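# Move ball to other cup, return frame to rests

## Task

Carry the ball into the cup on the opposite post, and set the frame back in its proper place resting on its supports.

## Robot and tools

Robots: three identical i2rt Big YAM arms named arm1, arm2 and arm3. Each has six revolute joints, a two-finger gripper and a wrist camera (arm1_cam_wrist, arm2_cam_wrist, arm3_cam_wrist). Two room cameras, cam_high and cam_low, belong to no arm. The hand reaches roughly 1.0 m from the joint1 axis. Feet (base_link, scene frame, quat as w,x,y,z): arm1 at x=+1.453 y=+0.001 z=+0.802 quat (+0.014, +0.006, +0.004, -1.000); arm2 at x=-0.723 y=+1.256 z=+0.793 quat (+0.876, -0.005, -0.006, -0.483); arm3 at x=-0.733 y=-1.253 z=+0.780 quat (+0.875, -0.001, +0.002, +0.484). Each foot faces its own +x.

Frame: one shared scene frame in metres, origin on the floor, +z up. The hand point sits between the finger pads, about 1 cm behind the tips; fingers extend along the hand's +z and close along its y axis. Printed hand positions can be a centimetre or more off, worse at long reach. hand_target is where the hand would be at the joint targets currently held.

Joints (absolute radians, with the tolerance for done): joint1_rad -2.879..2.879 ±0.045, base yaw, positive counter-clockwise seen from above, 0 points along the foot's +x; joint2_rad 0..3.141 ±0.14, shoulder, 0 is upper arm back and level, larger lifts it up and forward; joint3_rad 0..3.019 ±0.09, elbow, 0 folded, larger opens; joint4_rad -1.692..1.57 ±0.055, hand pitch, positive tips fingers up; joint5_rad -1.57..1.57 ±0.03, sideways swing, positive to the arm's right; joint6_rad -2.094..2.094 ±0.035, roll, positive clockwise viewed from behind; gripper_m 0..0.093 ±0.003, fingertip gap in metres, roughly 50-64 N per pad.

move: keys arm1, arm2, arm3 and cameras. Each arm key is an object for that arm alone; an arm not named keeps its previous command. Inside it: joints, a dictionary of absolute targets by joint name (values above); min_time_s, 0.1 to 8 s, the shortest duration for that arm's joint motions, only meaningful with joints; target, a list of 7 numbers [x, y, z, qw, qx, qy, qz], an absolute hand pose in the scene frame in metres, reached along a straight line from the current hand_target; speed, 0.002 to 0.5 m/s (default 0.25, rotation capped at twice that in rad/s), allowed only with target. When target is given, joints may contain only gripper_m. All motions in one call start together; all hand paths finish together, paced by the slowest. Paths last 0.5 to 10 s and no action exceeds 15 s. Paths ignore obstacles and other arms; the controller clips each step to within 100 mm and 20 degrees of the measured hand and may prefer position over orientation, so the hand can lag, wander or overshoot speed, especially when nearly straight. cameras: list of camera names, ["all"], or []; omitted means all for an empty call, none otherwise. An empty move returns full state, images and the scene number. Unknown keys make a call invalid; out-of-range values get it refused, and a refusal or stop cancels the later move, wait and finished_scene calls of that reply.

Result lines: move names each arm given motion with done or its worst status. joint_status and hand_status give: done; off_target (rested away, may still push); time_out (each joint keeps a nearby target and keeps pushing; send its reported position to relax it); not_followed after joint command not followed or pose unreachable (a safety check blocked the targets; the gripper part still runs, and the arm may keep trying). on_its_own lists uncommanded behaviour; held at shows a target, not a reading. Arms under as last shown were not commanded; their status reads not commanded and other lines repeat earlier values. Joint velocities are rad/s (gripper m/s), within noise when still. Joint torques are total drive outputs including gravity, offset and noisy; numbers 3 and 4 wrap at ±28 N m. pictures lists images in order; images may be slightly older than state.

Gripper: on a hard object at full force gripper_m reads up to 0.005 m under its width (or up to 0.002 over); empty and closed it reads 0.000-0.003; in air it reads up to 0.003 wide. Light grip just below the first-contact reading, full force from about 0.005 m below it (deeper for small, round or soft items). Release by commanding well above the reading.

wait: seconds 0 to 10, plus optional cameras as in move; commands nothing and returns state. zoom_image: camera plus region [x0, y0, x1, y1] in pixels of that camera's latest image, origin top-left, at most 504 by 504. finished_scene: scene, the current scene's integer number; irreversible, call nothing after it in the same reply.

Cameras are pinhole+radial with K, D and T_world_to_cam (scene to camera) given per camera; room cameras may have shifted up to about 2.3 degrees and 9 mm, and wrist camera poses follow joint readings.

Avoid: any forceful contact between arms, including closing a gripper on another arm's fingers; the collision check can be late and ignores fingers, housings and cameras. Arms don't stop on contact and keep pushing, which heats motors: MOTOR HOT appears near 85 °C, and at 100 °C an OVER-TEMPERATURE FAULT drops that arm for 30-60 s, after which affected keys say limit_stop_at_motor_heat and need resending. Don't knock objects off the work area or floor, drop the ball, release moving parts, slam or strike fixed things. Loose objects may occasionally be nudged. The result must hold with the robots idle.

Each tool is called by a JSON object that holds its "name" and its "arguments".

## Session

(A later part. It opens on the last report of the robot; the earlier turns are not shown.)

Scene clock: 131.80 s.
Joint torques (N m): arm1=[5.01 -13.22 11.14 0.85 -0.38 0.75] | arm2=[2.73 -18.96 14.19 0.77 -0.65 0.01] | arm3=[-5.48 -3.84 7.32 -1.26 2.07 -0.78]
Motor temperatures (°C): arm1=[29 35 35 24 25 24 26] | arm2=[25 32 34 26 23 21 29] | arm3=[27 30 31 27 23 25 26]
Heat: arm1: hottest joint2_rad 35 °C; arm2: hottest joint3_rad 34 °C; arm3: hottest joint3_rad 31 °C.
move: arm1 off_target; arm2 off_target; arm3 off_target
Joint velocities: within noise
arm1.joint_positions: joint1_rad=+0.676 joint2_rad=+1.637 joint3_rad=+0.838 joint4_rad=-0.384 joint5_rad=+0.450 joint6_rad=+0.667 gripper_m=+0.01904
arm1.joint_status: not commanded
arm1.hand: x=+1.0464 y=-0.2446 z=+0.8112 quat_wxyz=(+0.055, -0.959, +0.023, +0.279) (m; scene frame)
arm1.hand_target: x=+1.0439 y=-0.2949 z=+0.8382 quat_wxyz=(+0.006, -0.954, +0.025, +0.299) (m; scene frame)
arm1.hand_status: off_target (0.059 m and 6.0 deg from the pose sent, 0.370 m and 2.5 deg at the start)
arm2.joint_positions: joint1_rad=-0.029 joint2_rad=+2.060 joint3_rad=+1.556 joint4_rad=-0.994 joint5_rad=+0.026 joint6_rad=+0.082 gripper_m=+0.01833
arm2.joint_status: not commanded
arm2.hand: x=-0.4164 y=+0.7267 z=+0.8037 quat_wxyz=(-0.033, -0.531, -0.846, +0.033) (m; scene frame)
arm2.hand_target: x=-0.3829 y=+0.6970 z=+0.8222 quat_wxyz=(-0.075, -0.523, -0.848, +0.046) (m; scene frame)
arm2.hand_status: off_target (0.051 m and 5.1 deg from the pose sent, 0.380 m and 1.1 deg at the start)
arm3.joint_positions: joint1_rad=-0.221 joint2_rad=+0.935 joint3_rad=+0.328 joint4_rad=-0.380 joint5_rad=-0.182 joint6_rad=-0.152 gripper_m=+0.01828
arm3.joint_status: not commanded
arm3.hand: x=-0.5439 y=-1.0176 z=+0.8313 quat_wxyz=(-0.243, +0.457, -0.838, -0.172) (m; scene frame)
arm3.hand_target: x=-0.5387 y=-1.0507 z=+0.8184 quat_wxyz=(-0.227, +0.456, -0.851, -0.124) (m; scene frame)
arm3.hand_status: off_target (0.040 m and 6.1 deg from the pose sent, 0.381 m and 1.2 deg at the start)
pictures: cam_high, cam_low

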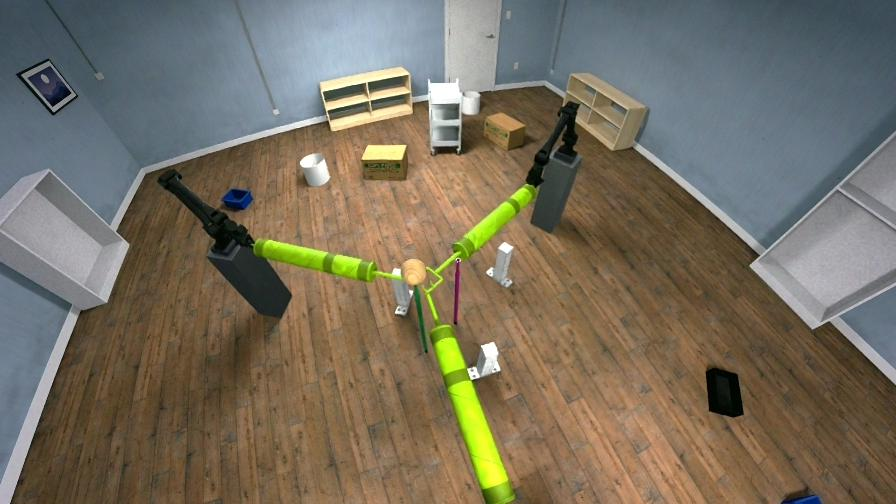

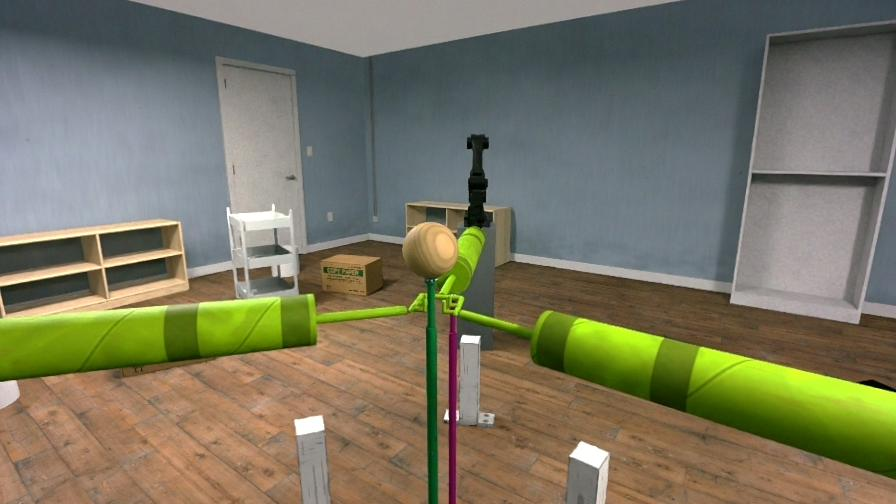

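{"name": "move", "arguments": {"arm1": {"target":[1.020,-0.236,0.867,0.0084,-0.9533,0.0266,0.3006],"speed":0.08}, "arm2": {"target":[-0.404,0.752,0.853,0.0742,0.5235,0.8478,-0.0458],"speed":0.08}, "arm3": {"target":[-0.562,-0.996,0.842,0.2281,-0.4565,0.8513,0.1223],"speed":0.08}, "cameras": ["all"]}}

{"name": "zoom_image", "arguments": {"camera": "cam_low", "region": [370, 210, 490, 330]}}

{"name": "zoom_image", "arguments": {"camera": "cam_high", "region": [380, 210, 490, 310]}}

Scene clock: 150.77 s.
Joint torques (N m): arm1=[-1.85 -15.21 8.42 0.72 0.06 0.06] | arm2=[4.01 -24.59 6.9 0.16 -0.33 0.14] | arm3=[0.5 -2.02 11.25 -0.17 0.55 0.17]
Motor temperatures (°C): arm1=[29 33 37 24 25 25 26] | arm2=[25 33 38 26 23 21 29] | arm3=[27 30 32 27 27 25 26]
Heat: arm1: hottest joint3_rad 37 °C; arm2: hottest joint3_rad 38 °C; arm3: hottest joint3_rad 32 °C.
move: arm1 off_target; arm2 off_target; arm3 done
Joint velocities: within noise
arm1.joint_positions: joint1_rad=+0.615 joint2_rad=+1.564 joint3_rad=+0.838 joint4_rad=-0.388 joint5_rad=+0.378 joint6_rad=+0.604 gripper_m=+0.01904
arm1.joint_status: not commanded
arm1.hand: x=+1.0320 y=-0.2343 z=+0.8393 quat_wxyz=(+0.023, -0.959, +0.022, +0.282) (m; scene frame)
arm1.hand_target: x=+1.0202 y=-0.2356 z=+0.8666 quat_wxyz=(+0.009, -0.953, +0.027, +0.301) (m; scene frame)
arm1.hand_status: off_target (0.030 m and 2.8 deg from the pose sent, 0.062 m and 6.0 deg at the start)
arm2.joint_positions: joint1_rad=-0.026 joint2_rad=+1.978 joint3_rad=+1.468 joint4_rad=-0.955 joint5_rad=+0.019 joint6_rad=+0.087 gripper_m=+0.01833
arm2.joint_status: not commanded
arm2.hand: x=-0.4233 y=+0.7445 z=+0.8207 quat_wxyz=(-0.049, -0.531, -0.845, +0.037) (m; scene frame)
arm2.hand_target: x=-0.4046 y=+0.7521 z=+0.8520 quat_wxyz=(-0.074, -0.523, -0.848, +0.045) (m; scene frame)
arm2.hand_status: off_target (0.038 m and 3.2 deg from the pose sent, 0.057 m and 5.1 deg at the start)
arm3.joint_positions: joint1_rad=-0.035 joint2_rad=+0.947 joint3_rad=+0.372 joint4_rad=-0.448 joint5_rad=-0.010 joint6_rad=-0.013 gripper_m=+0.01828
arm3.joint_status: not commanded
arm3.hand: x=-0.5630 y=-0.9992 z=+0.8364 quat_wxyz=(-0.236, +0.459, -0.847, -0.129) (m; scene frame)
arm3.hand_target: x=-0.5620 y=-0.9960 z=+0.8420 quat_wxyz=(-0.229, +0.457, -0.851, -0.123) (m; scene frame)
arm3.hand_status: done (0.007 m and 1.2 deg from the pose sent, 0.030 m and 6.1 deg at the start)
pictures: arm1_cam_wrist, arm2_cam_wrist, arm3_cam_wrist, cam_high, cam_low
camera_calibration:
arm1_cam_wrist: T_world_to_cam=[[0.0606511, 0.996727, 0.0534549, 0.124176], [0.996157, -0.0638329, 0.0599751, -1.0922], [0.063191, 0.0496119, -0.996768, 0.90944], [0, 0, 0, 1]] pos_world=[1.023, -0.238607, 0.965368]
arm2_cam_wrist: T_world_to_cam=[[-0.903024, -0.429326, 0.0150789, -0.0765], [-0.371722, 0.798492, 0.473533, -1.13391], [-0.215341, 0.422007, -0.880647, 0.442948], [0, 0, 0, 1]] pos_world=[-0.395195, 0.685648, 0.928179]
arm3_cam_wrist: T_world_to_cam=[[0.841908, -0.539618, -0.00144882, -0.0641704], [-0.537274, -0.838495, 0.0909034, -1.21425], [-0.050268, -0.0757539, -0.995859, 0.856739], [0, 0, 0, 1]] pos_world=[-0.55529, -0.987865, 0.963477]

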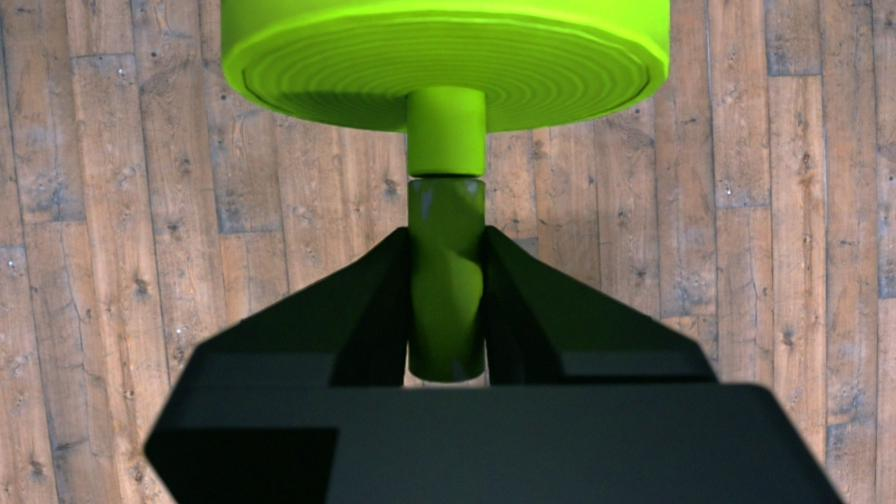

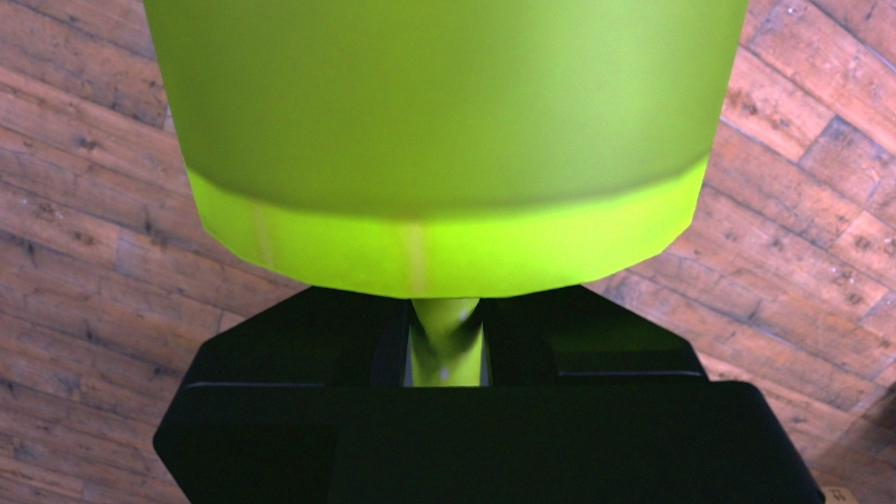

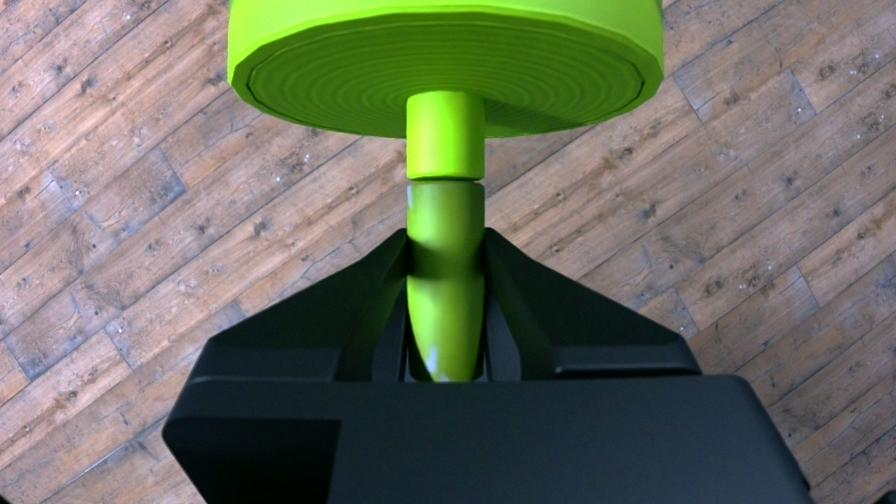

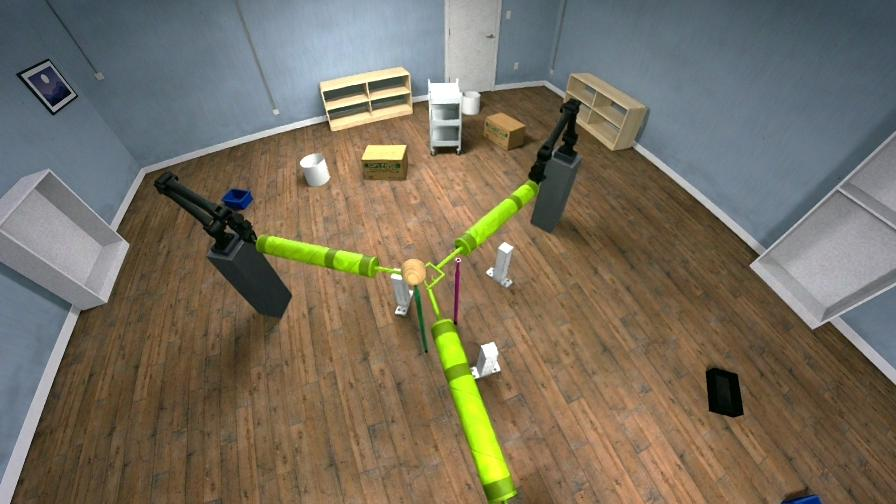

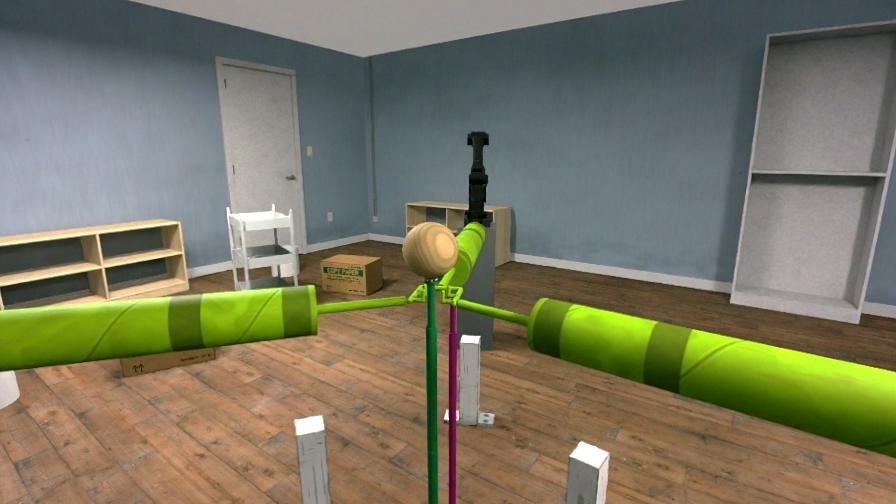

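Scaled by 4.200 from the camera's 896x504 image, which has a finer 1280x720 frame.

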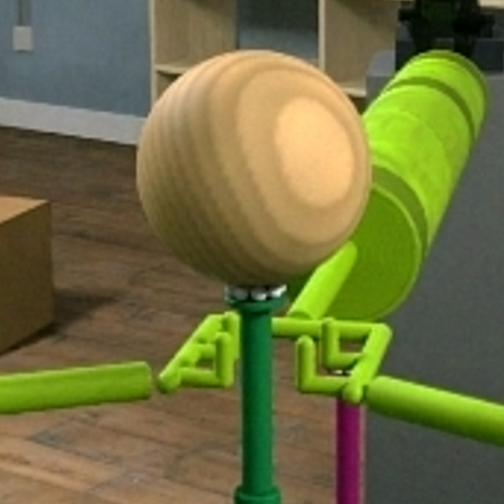

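Scaled by 4.582 from the camera's 896x504 image, which has a finer 1280x720 frame.

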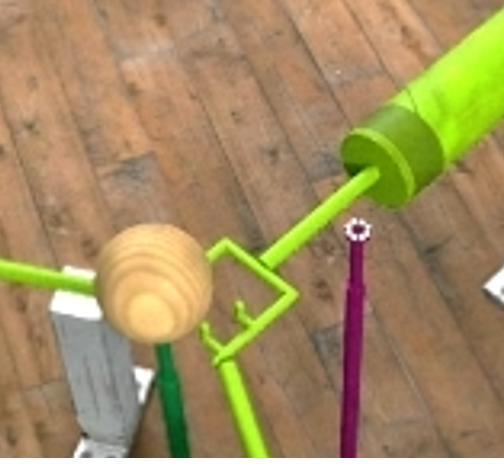

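{"name": "move", "arguments": {"arm1": {"target":[1.023,-0.240,0.864,0.0084,-0.9533,0.0266,0.3006],"speed":0.08}, "arm2": {"target":[-0.398,0.757,0.879,0.0742,0.5235,0.8478,-0.0458],"speed":0.08}, "arm3": {"target":[-0.562,-0.998,0.830,0.2281,-0.4565,0.8513,0.1223],"speed":0.08}}}

{"name": "move", "arguments": {"arm1": {"target":[1.043,-0.293,0.864,0.0084,-0.9533,0.0266,0.3006],"speed":0.06}, "arm2": {"target":[-0.377,0.697,0.879,0.0742,0.5235,0.8478,-0.0458],"speed":0.06}, "arm3": {"target":[-0.54,-1.050,0.830,0.2281,-0.4565,0.8513,0.1223],"speed":0.06}, "cameras": ["cam_high","cam_low"]}}

{"name": "zoom_image", "arguments": {"camera": "cam_low", "region": [370, 210, 490, 330]}}

{"name": "zoom_image", "arguments": {"camera": "cam_high", "region": [360, 220, 480, 320]}}

Scene clock: 229.60 s.
Joint torques (N m): arm1=[-0.97 -14.8 8.24 1.1 0.17 0.16] | arm2=[4.54 -24.29 8.92 -0.64 -0.38 0.2] | arm3=[0.09 -2.2 9.2 0.68 0.65 0.08]
Motor temperatures (°C): arm1=[29 34 37 24 25 24 27] | arm2=[25 46 38 26 23 21 30] | arm3=[26 28 39 27 24 25 27]
Heat: arm1: hottest joint3_rad 37 °C; arm2: hottest joint2_rad 46 °C; arm3: hottest joint3_rad 39 °C.
move: arm1 off_target; arm2 off_target; arm3 done
Joint velocities: within noise
arm1.joint_positions: joint1_rad=+0.615 joint2_rad=+1.564 joint3_rad=+0.838 joint4_rad=-0.395 joint5_rad=+0.379 joint6_rad=+0.604 gripper_m=+0.01904
arm1.joint_status: not commanded
arm1.hand: x=+1.0330 y=-0.2333 z=+0.8387 quat_wxyz=(+0.025, -0.959, +0.022, +0.280) (m; scene frame)
arm1.hand_target: x=+1.0233 y=-0.2397 z=+0.8638 quat_wxyz=(+0.008, -0.953, +0.027, +0.301) (m; scene frame)
arm1.hand_status: off_target (0.028 m and 3.2 deg from the pose sent, 0.027 m and 2.8 deg at the start)
arm2.joint_positions: joint1_rad=-0.019 joint2_rad=+1.946 joint3_rad=+1.468 joint4_rad=-0.989 joint5_rad=+0.022 joint6_rad=+0.095 gripper_m=+0.01833
arm2.joint_status: not commanded
arm2.hand: x=-0.4229 y=+0.7509 z=+0.8378 quat_wxyz=(-0.048, -0.532, -0.845, +0.038) (m; scene frame)
arm2.hand_target: x=-0.3990 y=+0.7576 z=+0.8780 quat_wxyz=(-0.075, -0.523, -0.848, +0.045) (m; scene frame)
arm2.hand_status: off_target (0.049 m and 3.3 deg from the pose sent, 0.065 m and 3.2 deg at the start)
arm3.joint_positions: joint1_rad=-0.033 joint2_rad=+0.973 joint3_rad=+0.372 joint4_rad=-0.421 joint5_rad=-0.015 joint6_rad=-0.010 gripper_m=+0.01828
arm3.joint_status: not commanded
arm3.hand: x=-0.5623 y=-0.9951 z=+0.8326 quat_wxyz=(-0.235, +0.459, -0.847, -0.132) (m; scene frame)
arm3.hand_target: x=-0.5620 y=-0.9979 z=+0.8301 quat_wxyz=(-0.228, +0.457, -0.851, -0.122) (m; scene frame)
arm3.hand_status: done (0.004 m and 1.5 deg from the pose sent, 0.007 m and 1.2 deg at the start)
pictures: none

Scene clock: 231.40 s.
Joint torques (N m): arm1=[0.21 -13.27 10.65 0.73 0.31 0.3] | arm2=[2.73 -21.3 12.55 -0.49 -0.52 -0.01] | arm3=[-1.79 -3.6 8.14 -0.02 0.64 -0.19]
Motor temperatures (°C): arm1=[29 34 37 24 25 24 27] | arm2=[25 46 39 26 23 21 30] | arm3=[26 28 39 27 24 25 27]
Heat: arm1: hottest joint3_rad 37 °C; arm2: hottest joint2_rad 46 °C; arm3: hottest joint3_rad 39 °C.
move: arm1 off_target; arm2 off_target; arm3 off_target
Joint velocities: within noise
arm1.joint_positions: joint1_rad=+0.730 joint2_rad=+1.587 joint3_rad=+0.871 joint4_rad=-0.454 joint5_rad=+0.435 joint6_rad=+0.713 gripper_m=+0.01904
arm1.joint_status: not commanded
arm1.hand: x=+1.0570 y=-0.2724 z=+0.8387 quat_wxyz=(+0.031, -0.959, +0.020, +0.281) (m; scene frame)
arm1.hand_target: x=+1.0440 y=-0.2922 z=+0.8646 quat_wxyz=(+0.008, -0.953, +0.026, +0.301) (m; scene frame)
arm1.hand_status: off_target (0.036 m and 3.6 deg from the pose sent, 0.066 m and 3.2 deg at the start)
arm2.joint_positions: joint1_rad=-0.023 joint2_rad=+2.035 joint3_rad=+1.662 joint4_rad=-1.080 joint5_rad=+0.024 joint6_rad=+0.093 gripper_m=+0.01833
arm2.joint_status: not commanded
arm2.hand: x=-0.4001 y=+0.7085 z=+0.8562 quat_wxyz=(-0.053, -0.532, -0.844, +0.042) (m; scene frame)
arm2.hand_target: x=-0.3780 y=+0.6985 z=+0.8794 quat_wxyz=(-0.075, -0.523, -0.848, +0.046) (m; scene frame)
arm2.hand_status: off_target (0.034 m and 2.7 deg from the pose sent, 0.082 m and 3.3 deg at the start)
arm3.joint_positions: joint1_rad=-0.255 joint2_rad=+0.901 joint3_rad=+0.341 joint4_rad=-0.470 joint5_rad=-0.139 joint6_rad=-0.196 gripper_m=+0.01828
arm3.joint_status: not commanded
arm3.hand: x=-0.5383 y=-1.0365 z=+0.8336 quat_wxyz=(-0.235, +0.457, -0.846, -0.137) (m; scene frame)
arm3.hand_target: x=-0.5399 y=-1.0491 z=+0.8295 quat_wxyz=(-0.228, +0.456, -0.851, -0.123) (m; scene frame)
arm3.hand_status: off_target (0.014 m and 2.0 deg from the pose sent, 0.059 m and 1.5 deg at the start)
pictures: cam_high, cam_low

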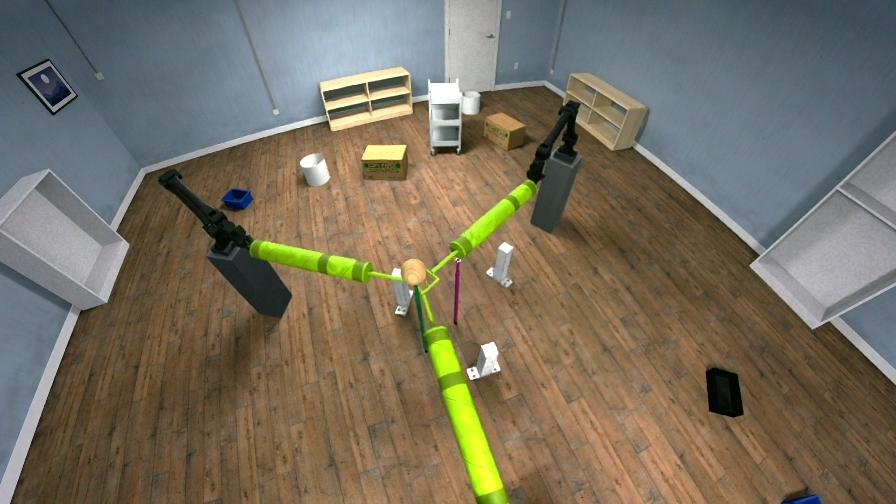

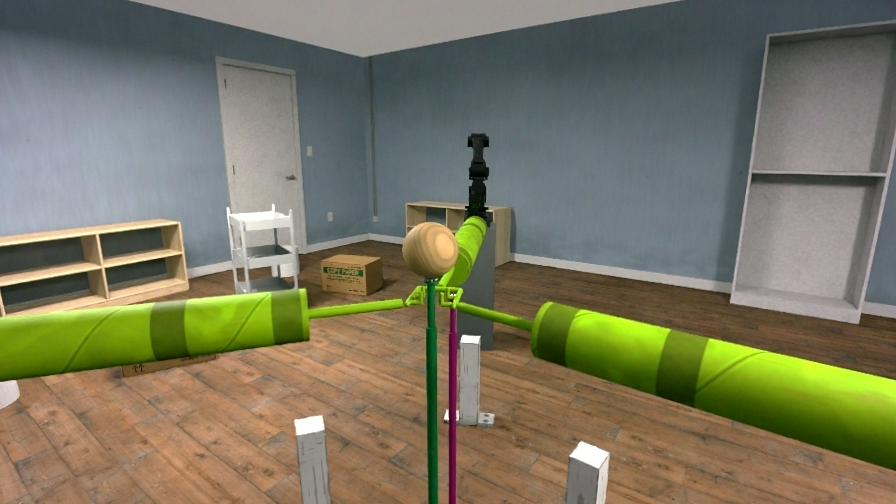

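Scaled by 4.200 from the camera's 896x504 image, which has a finer 1280x720 frame.

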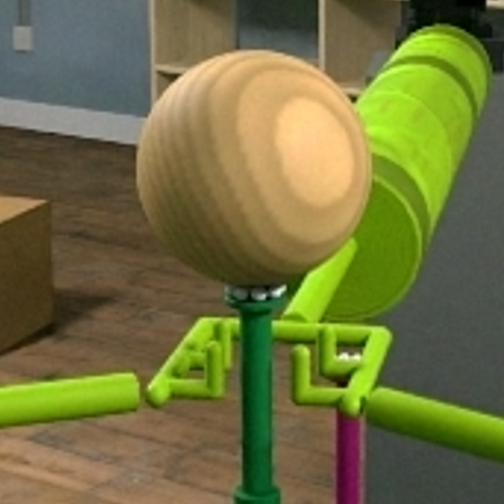

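Scaled by 4.200 from the camera's 896x504 image, which has a finer 1280x720 frame.

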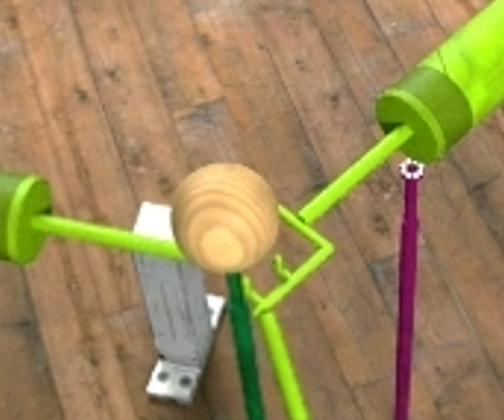

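{"name": "move", "arguments": {"arm1": {"target":[1.059,-0.305,0.864,0.0084,-0.9533,0.0266,0.3006],"speed":0.06}, "arm2": {"target":[-0.361,0.684,0.873,0.0742,0.5235,0.8478,-0.0458],"speed":0.06}, "arm3": {"target":[-0.524,-1.063,0.828,0.2281,-0.4565,0.8513,0.1223],"speed":0.06}, "cameras": ["cam_high","cam_low"]}}

{"name": "zoom_image", "arguments": {"camera": "cam_low", "region": [370, 210, 490, 330]}}

{"name": "zoom_image", "arguments": {"camera": "cam_high", "region": [360, 220, 480, 320]}}

Scene clock: 246.73 s.
Joint torques (N m): arm1=[0.44 -13.63 10.37 0.58 0.46 0.33] | arm2=[3.72 -22.18 12.7 -0.5 -0.49 0.09] | arm3=[-1.79 -1.9 8.68 0.31 0.55 -0.16]
Motor temperatures (°C): arm1=[29 33 37 24 25 24 27] | arm2=[25 46 41 26 23 21 30] | arm3=[26 28 39 27 24 25 27]
Heat: arm1: hottest joint3_rad 37 °C; arm2: hottest joint2_rad 46 °C; arm3: hottest joint3_rad 39 °C.
move: arm1 off_target; arm2 off_target; arm3 off_target
Joint velocities: within noise
arm1.joint_positions: joint1_rad=+0.774 joint2_rad=+1.587 joint3_rad=+0.871 joint4_rad=-0.471 joint5_rad=+0.451 joint6_rad=+0.756 gripper_m=+0.01904
arm1.joint_status: not commanded
arm1.hand: x=+1.0705 y=-0.2848 z=+0.8383 quat_wxyz=(+0.030, -0.959, +0.019, +0.281) (m; scene frame)
arm1.hand_target: x=+1.0599 y=-0.3043 z=+0.8644 quat_wxyz=(+0.008, -0.953, +0.027, +0.301) (m; scene frame)
arm1.hand_status: off_target (0.035 m and 3.5 deg from the pose sent, 0.041 m and 3.6 deg at the start)
arm2.joint_positions: joint1_rad=-0.023 joint2_rad=+2.092 joint3_rad=+1.737 joint4_rad=-1.101 joint5_rad=+0.024 joint6_rad=+0.092 gripper_m=+0.01833
arm2.joint_status: not commanded
arm2.hand: x=-0.3905 y=+0.6919 z=+0.8498 quat_wxyz=(-0.052, -0.532, -0.844, +0.042) (m; scene frame)
arm2.hand_target: x=-0.3620 y=+0.6858 z=+0.8733 quat_wxyz=(-0.075, -0.523, -0.848, +0.046) (m; scene frame)
arm2.hand_status: off_target (0.038 m and 2.7 deg from the pose sent, 0.049 m and 2.7 deg at the start)
arm3.joint_positions: joint1_rad=-0.358 joint2_rad=+0.901 joint3_rad=+0.341 joint4_rad=-0.476 joint5_rad=-0.188 joint6_rad=-0.290 gripper_m=+0.01828
arm3.joint_status: not commanded
arm3.hand: x=-0.5236 y=-1.0523 z=+0.8341 quat_wxyz=(-0.240, +0.459, -0.845, -0.136) (m; scene frame)
arm3.hand_target: x=-0.5242 y=-1.0627 z=+0.8280 quat_wxyz=(-0.228, +0.456, -0.851, -0.122) (m; scene frame)
arm3.hand_status: off_target (0.012 m and 2.2 deg from the pose sent, 0.031 m and 2.0 deg at the start)
pictures: cam_high, cam_low

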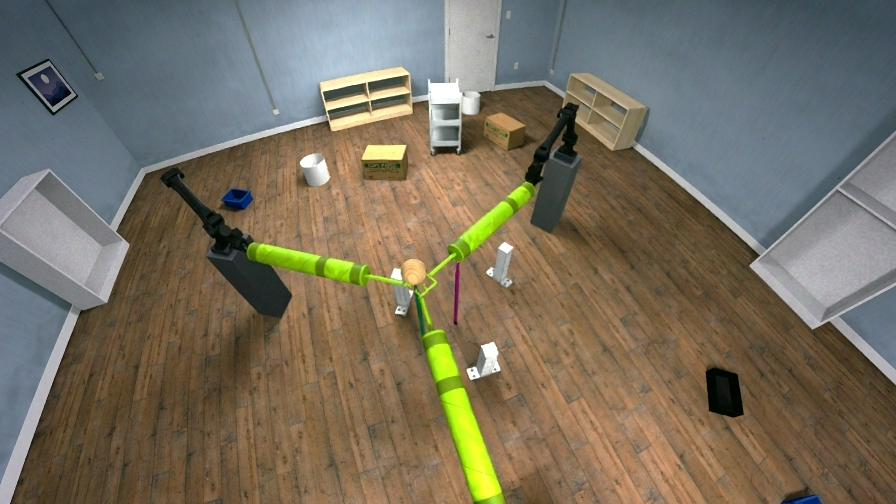

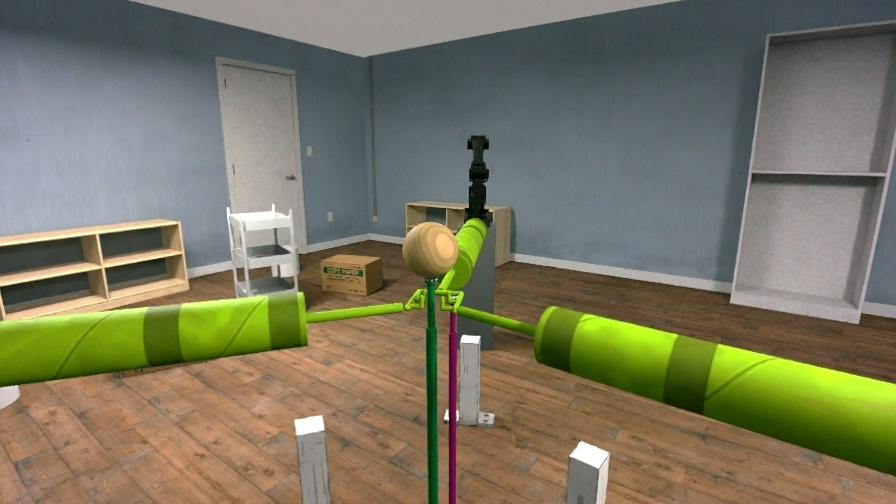

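Scaled by 4.200 from the camera's 896x504 image, which has a finer 1280x720 frame.

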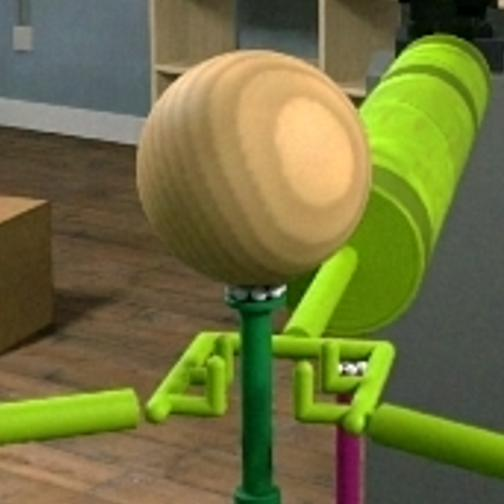

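Scaled by 4.200 from the camera's 896x504 image, which has a finer 1280x720 frame.

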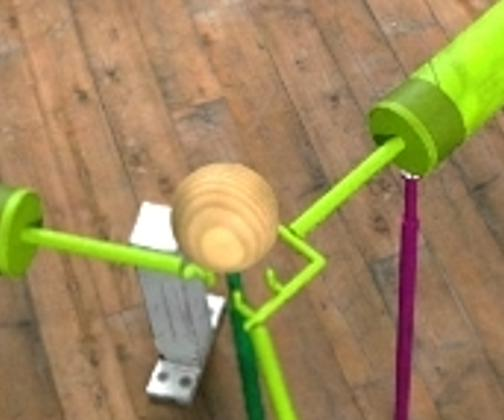

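{"name": "move", "arguments": {"arm1": {"target":[1.058,-0.304,0.944,0.0084,-0.9533,0.0266,0.3006],"speed":0.06}, "arm2": {"target":[-0.362,0.686,0.935,0.0742,0.5235,0.8478,-0.0458],"speed":0.06}, "arm3": {"target":[-0.525,-1.062,0.918,0.2281,-0.4565,0.8513,0.1223],"speed":0.06}, "cameras": ["cam_high","cam_low"]}}

{"name": "zoom_image", "arguments": {"camera": "cam_low", "region": [370, 190, 490, 310]}}

{"name": "zoom_image", "arguments": {"camera": "cam_high", "region": [360, 210, 480, 310]}}

Scene clock: 270.00 s.
Joint torques (N m): arm1=[-0.26 -15.85 11.49 -0.08 0.66 0.19] | arm2=[3.96 -25.93 12.77 -0.95 -0.69 0.09] | arm3=[-1.08 -3.6 13.14 -1.1 0.43 -0.07]
Motor temperatures (°C): arm1=[29 33 38 24 26 24 27] | arm2=[25 48 50 26 23 21 30] | arm3=[26 27 40 27 24 25 27]
Heat: arm1: hottest joint3_rad 38 °C; arm2: hottest joint3_rad 50 °C; arm3: hottest joint3_rad 40 °C.
move: arm1 off_target; arm2 off_target; arm3 off_target
Joint velocities: within noise
arm1.joint_positions: joint1_rad=+0.779 joint2_rad=+1.499 joint3_rad=+0.975 joint4_rad=-0.680 joint5_rad=+0.445 joint6_rad=+0.768 gripper_m=+0.01904
arm1.joint_status: not commanded
arm1.hand: x=+1.0681 y=-0.2921 z=+0.9008 quat_wxyz=(+0.031, -0.961, +0.020, +0.274) (m; scene frame)
arm1.hand_target: x=+1.0588 y=-0.3029 z=+0.9433 quat_wxyz=(+0.008, -0.953, +0.027, +0.301) (m; scene frame)
arm1.hand_status: off_target (0.046 m and 4.2 deg from the pose sent, 0.108 m and 3.5 deg at the start)
arm2.joint_positions: joint1_rad=-0.026 joint2_rad=+2.092 joint3_rad=+1.828 joint4_rad=-1.223 joint5_rad=+0.029 joint6_rad=+0.092 gripper_m=+0.01833
arm2.joint_status: not commanded
arm2.hand: x=-0.3914 y=+0.6887 z=+0.8822 quat_wxyz=(-0.037, -0.533, -0.844, +0.036) (m; scene frame)
arm2.hand_target: x=-0.3638 y=+0.6885 z=+0.9344 quat_wxyz=(-0.075, -0.523, -0.848, +0.045) (m; scene frame)
arm2.hand_status: off_target (0.060 m and 4.5 deg from the pose sent, 0.090 m and 2.7 deg at the start)
arm3.joint_positions: joint1_rad=-0.358 joint2_rad=+0.774 joint3_rad=+0.485 joint4_rad=-0.786 joint5_rad=-0.182 joint6_rad=-0.291 gripper_m=+0.01828
arm3.joint_status: not commanded
arm3.hand: x=-0.5283 y=-1.0573 z=+0.8977 quat_wxyz=(-0.223, +0.459, -0.850, -0.130) (m; scene frame)
arm3.hand_target: x=-0.5248 y=-1.0613 z=+0.9170 quat_wxyz=(-0.229, +0.456, -0.851, -0.122) (m; scene frame)
arm3.hand_status: off_target (0.021 m and 1.1 deg from the pose sent, 0.084 m and 2.3 deg at the start)
pictures: cam_high, cam_low

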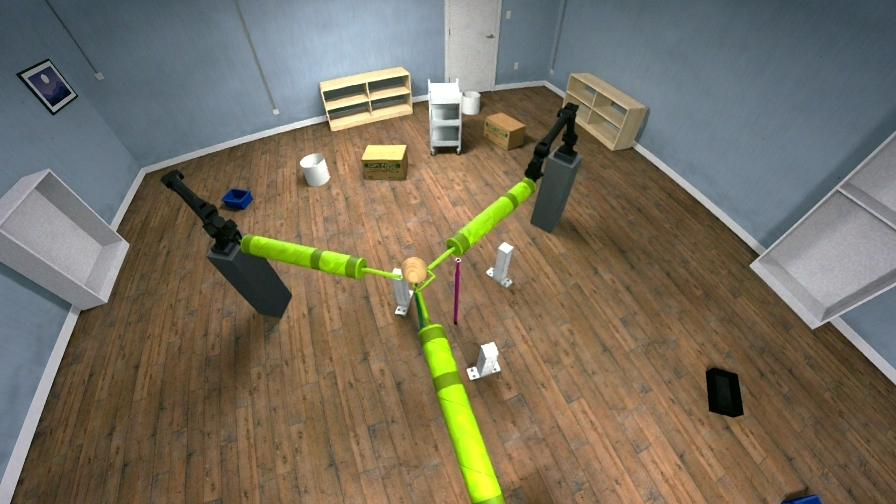

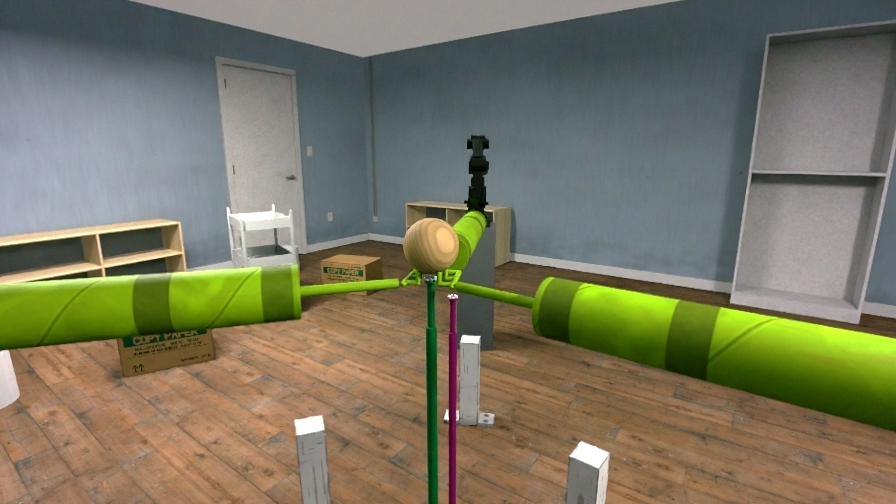

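Scaled by 4.200 from the camera's 896x504 image, which has a finer 1280x720 frame.

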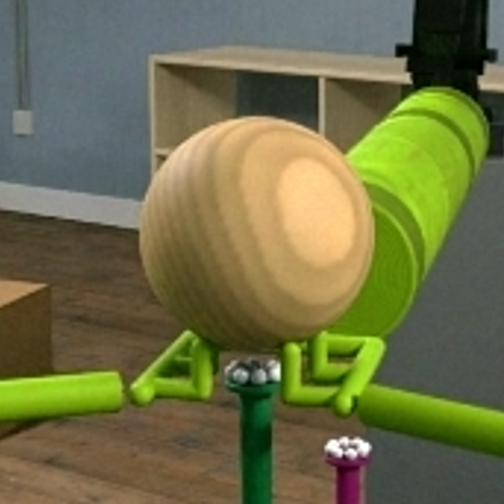

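Scaled by 4.200 from the camera's 896x504 image, which has a finer 1280x720 frame.

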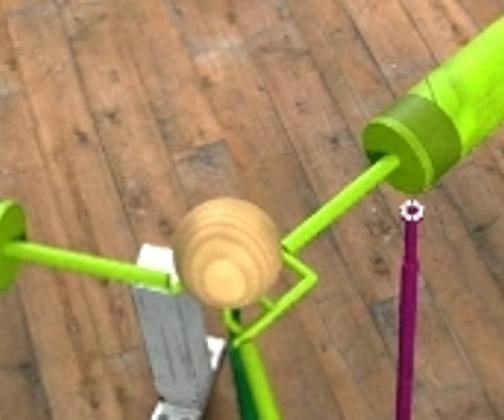

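{"name": "move", "arguments": {"arm1": {"target":[0.912,-0.018,0.95,0.0084,-0.9533,0.0266,0.3006],"speed":0.11}, "arm2": {"target":[-0.510,0.967,0.935,0.0742,0.5235,0.8478,-0.0458],"speed":0.11}, "arm3": {"target":[-0.673,-0.776,0.925,0.2281,-0.4565,0.8513,0.1223],"speed":0.11}, "cameras": ["cam_high","cam_low"]}}

{"name": "zoom_image", "arguments": {"camera": "cam_low", "region": [390, 190, 520, 320]}}

{"name": "zoom_image", "arguments": {"camera": "cam_high", "region": [390, 190, 520, 300]}}

Scene clock: 286.73 s.
Joint torques (N m): arm1=[-2.61 -13.57 12.29 1.09 -0.28 0.04] | arm2=[3.19 -13.45 7.77 -0.25 -0.29 0.1] | arm3=[2.32 -9.29 12.97 -0.4 0.51 0.36]
Motor temperatures (°C): arm1=[29 34 42 24 26 24 27] | arm2=[25 49 52 26 23 21 30] | arm3=[26 27 42 27 24 25 28]
Heat: arm1: hottest joint3_rad 42 °C; arm2: hottest joint3_rad 52 °C; arm3: hottest joint3_rad 42 °C.
move: arm1 off_target; arm2 off_target; arm3 off_target
Joint velocities: within noise
arm1.joint_positions: joint1_rad=+0.043 joint2_rad=+1.476 joint3_rad=+0.975 joint4_rad=-0.517 joint5_rad=+0.064 joint6_rad=+0.106 gripper_m=+0.01904
arm1.joint_status: not commanded
arm1.hand: x=+0.9334 y=-0.0258 z=+0.9149 quat_wxyz=(+0.011, -0.963, +0.024, +0.269) (m; scene frame)
arm1.hand_target: x=+0.9139 y=-0.0178 z=+0.9503 quat_wxyz=(+0.009, -0.953, +0.027, +0.301) (m; scene frame)
arm1.hand_status: off_target (0.042 m and 3.8 deg from the pose sent, 0.319 m and 4.2 deg at the start)
arm2.joint_positions: joint1_rad=+0.061 joint2_rad=+1.293 joint3_rad=+0.891 joint4_rad=-1.052 joint5_rad=+0.032 joint6_rad=+0.169 gripper_m=+0.01833
arm2.joint_status: not commanded
arm2.hand: x=-0.5163 y=+0.9593 z=+0.9165 quat_wxyz=(-0.054, -0.529, -0.846, +0.041) (m; scene frame)
arm2.hand_target: x=-0.5102 y=+0.9667 z=+0.9342 quat_wxyz=(-0.074, -0.523, -0.848, +0.045) (m; scene frame)
arm2.hand_status: off_target (0.021 m and 2.4 deg from the pose sent, 0.307 m and 4.5 deg at the start)
arm3.joint_positions: joint1_rad=+0.505 joint2_rad=+1.391 joint3_rad=+0.933 joint4_rad=-0.661 joint5_rad=+0.265 joint6_rad=+0.465 gripper_m=+0.01828
arm3.joint_status: not commanded
arm3.hand: x=-0.6613 y=-0.7869 z=+0.9063 quat_wxyz=(-0.228, +0.460, -0.851, -0.114) (m; scene frame)
arm3.hand_target: x=-0.6729 y=-0.7766 z=+0.9249 quat_wxyz=(-0.228, +0.457, -0.851, -0.123) (m; scene frame)
arm3.hand_status: off_target (0.025 m and 1.0 deg from the pose sent, 0.317 m and 1.1 deg at the start)
pictures: cam_high, cam_low

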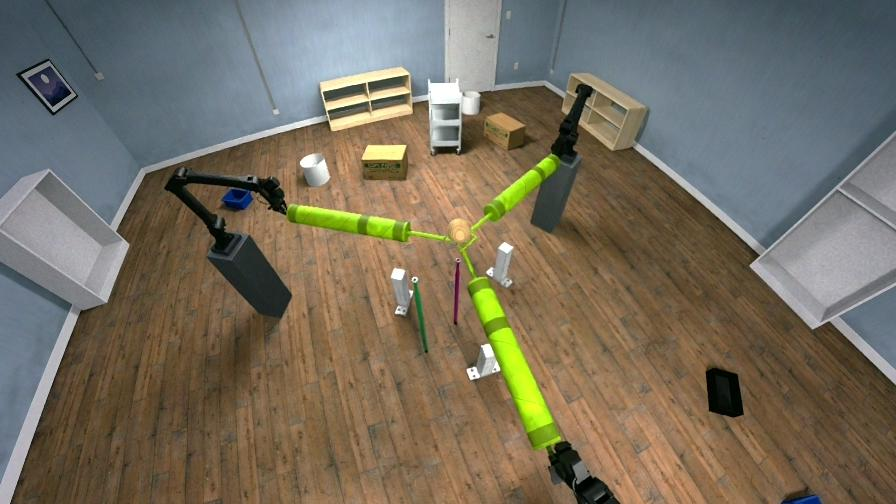

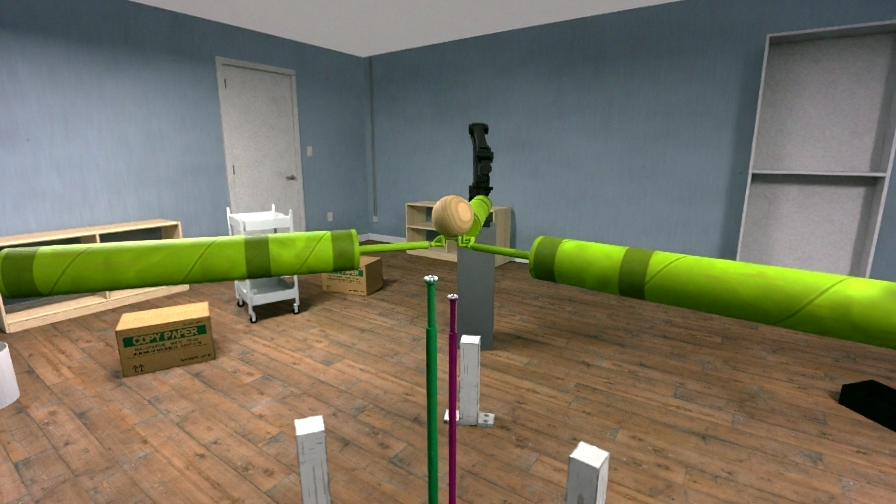

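Scaled by 3.877 from the camera's 896x504 image, which has a finer 1280x720 frame.

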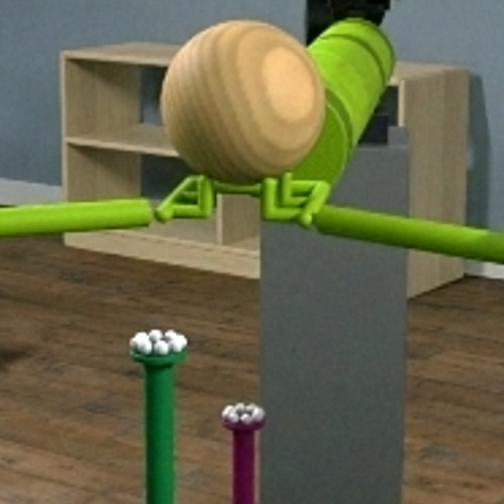

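Scaled by 3.877 from the camera's 896x504 image, which has a finer 1280x720 frame.

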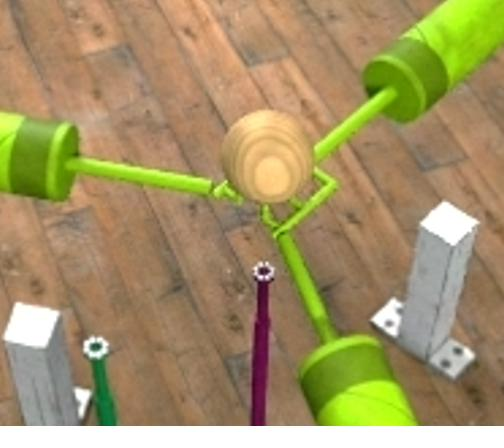

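{"name": "move", "arguments": {"arm1": {"target":[0.914,-0.018,0.806,0.0084,-0.9533,0.0266,0.3006],"speed":0.08}, "arm2": {"target":[-0.510,0.966,0.788,0.0742,0.5235,0.8478,-0.0458],"speed":0.08}, "arm3": {"target":[-0.672,-0.777,0.777,0.2281,-0.4565,0.8513,0.1223],"speed":0.08}, "cameras": ["cam_high","cam_low"]}}

{"name": "zoom_image", "arguments": {"camera": "cam_low", "region": [400, 210, 510, 320]}}

{"name": "zoom_image", "arguments": {"camera": "cam_high", "region": [410, 210, 510, 300]}}

Scene clock: 303.03 s.
Joint torques (N m): arm1=[-1.79 -15.74 6.52 2.29 -0.25 0.1] | arm2=[2.67 -10.58 5.59 0.79 -0.25 0.03] | arm3=[0.73 -10.52 7.24 1.33 0.49 0.15]
Motor temperatures (°C): arm1=[29 34 44 24 26 24 27] | arm2=[25 44 48 26 23 21 30] | arm3=[26 27 42 27 24 25 28]
Heat: arm1: hottest joint3_rad 44 °C; arm2: hottest joint3_rad 48 °C; arm3: hottest joint3_rad 42 °C.
move: arm1 off_target; arm2 done; arm3 done
Joint velocities: within noise
arm1.joint_positions: joint1_rad=+0.035 joint2_rad=+1.732 joint3_rad=+0.859 joint4_rad=-0.133 joint5_rad=+0.064 joint6_rad=+0.103 gripper_m=+0.01904
arm1.joint_status: not commanded
arm1.hand: x=+0.9257 y=-0.0212 z=+0.7869 quat_wxyz=(+0.012, -0.961, +0.026, +0.275) (m; scene frame)
arm1.hand_target: x=+0.9143 y=-0.0179 z=+0.8060 quat_wxyz=(+0.009, -0.953, +0.027, +0.300) (m; scene frame)
arm1.hand_status: off_target (0.023 m and 3.1 deg from the pose sent, 0.111 m and 3.8 deg at the start)
arm2.joint_positions: joint1_rad=+0.069 joint2_rad=+1.497 joint3_rad=+0.676 joint4_rad=-0.612 joint5_rad=+0.032 joint6_rad=+0.178 gripper_m=+0.01833
arm2.joint_status: not commanded
arm2.hand: x=-0.5178 y=+0.9651 z=+0.7869 quat_wxyz=(-0.065, -0.529, -0.845, +0.045) (m; scene frame)
arm2.hand_target: x=-0.5101 y=+0.9660 z=+0.7881 quat_wxyz=(-0.074, -0.523, -0.848, +0.046) (m; scene frame)
arm2.hand_status: done (0.008 m and 1.3 deg from the pose sent, 0.129 m and 2.4 deg at the start)
arm3.joint_positions: joint1_rad=+0.521 joint2_rad=+1.650 joint3_rad=+0.795 joint4_rad=-0.266 joint5_rad=+0.265 joint6_rad=+0.480 gripper_m=+0.01828
arm3.joint_status: not commanded
arm3.hand: x=-0.6688 y=-0.7796 z=+0.7748 quat_wxyz=(-0.225, +0.460, -0.851, -0.118) (m; scene frame)
arm3.hand_target: x=-0.6720 y=-0.7770 z=+0.7770 quat_wxyz=(-0.228, +0.457, -0.851, -0.122) (m; scene frame)
arm3.hand_status: done (0.005 m and 0.7 deg from the pose sent, 0.130 m and 1.0 deg at the start)
pictures: cam_high, cam_low

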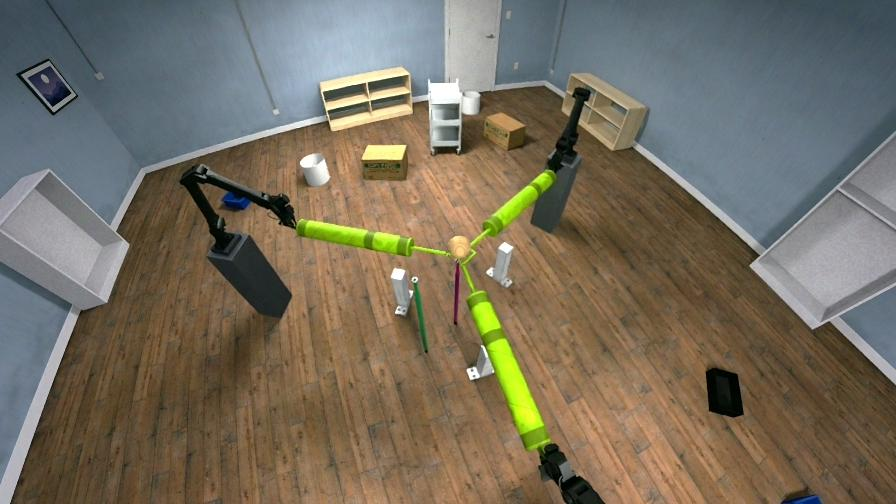

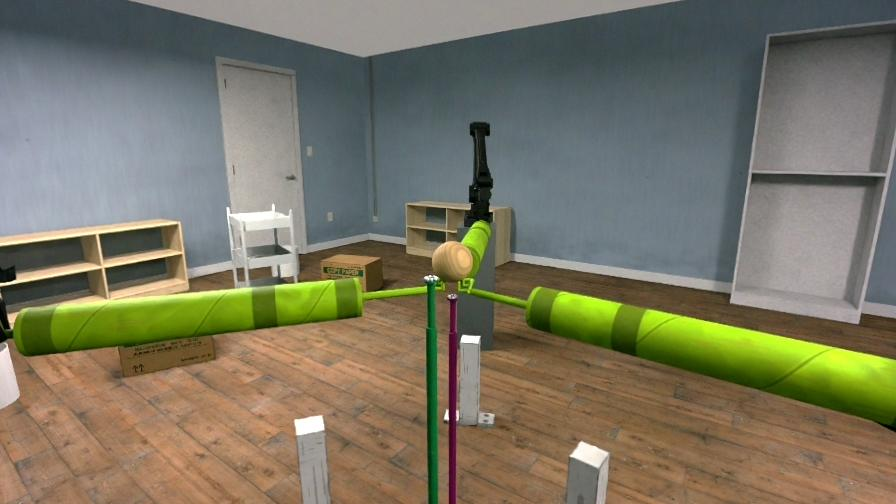

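Scaled by 4.582 from the camera's 896x504 image, which has a finer 1280x720 frame.

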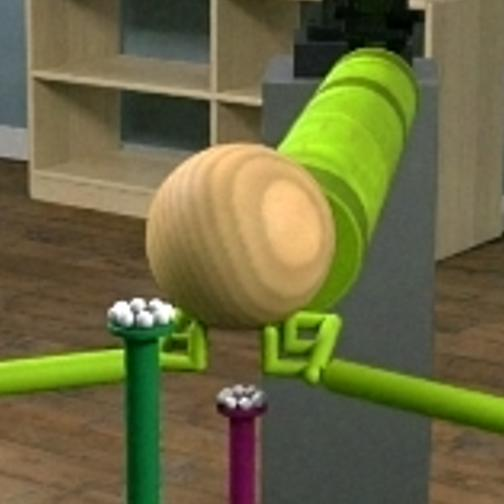

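Scaled by 5.040 from the camera's 896x504 image, which has a finer 1280x720 frame.

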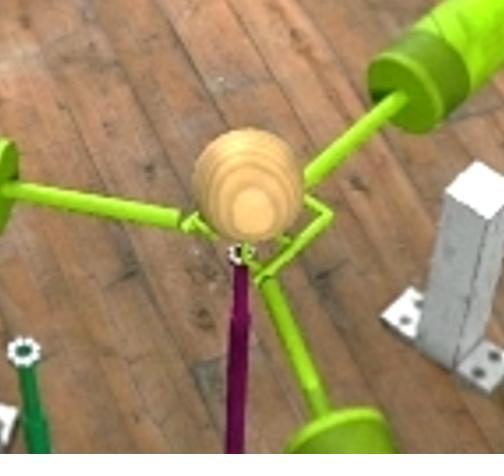

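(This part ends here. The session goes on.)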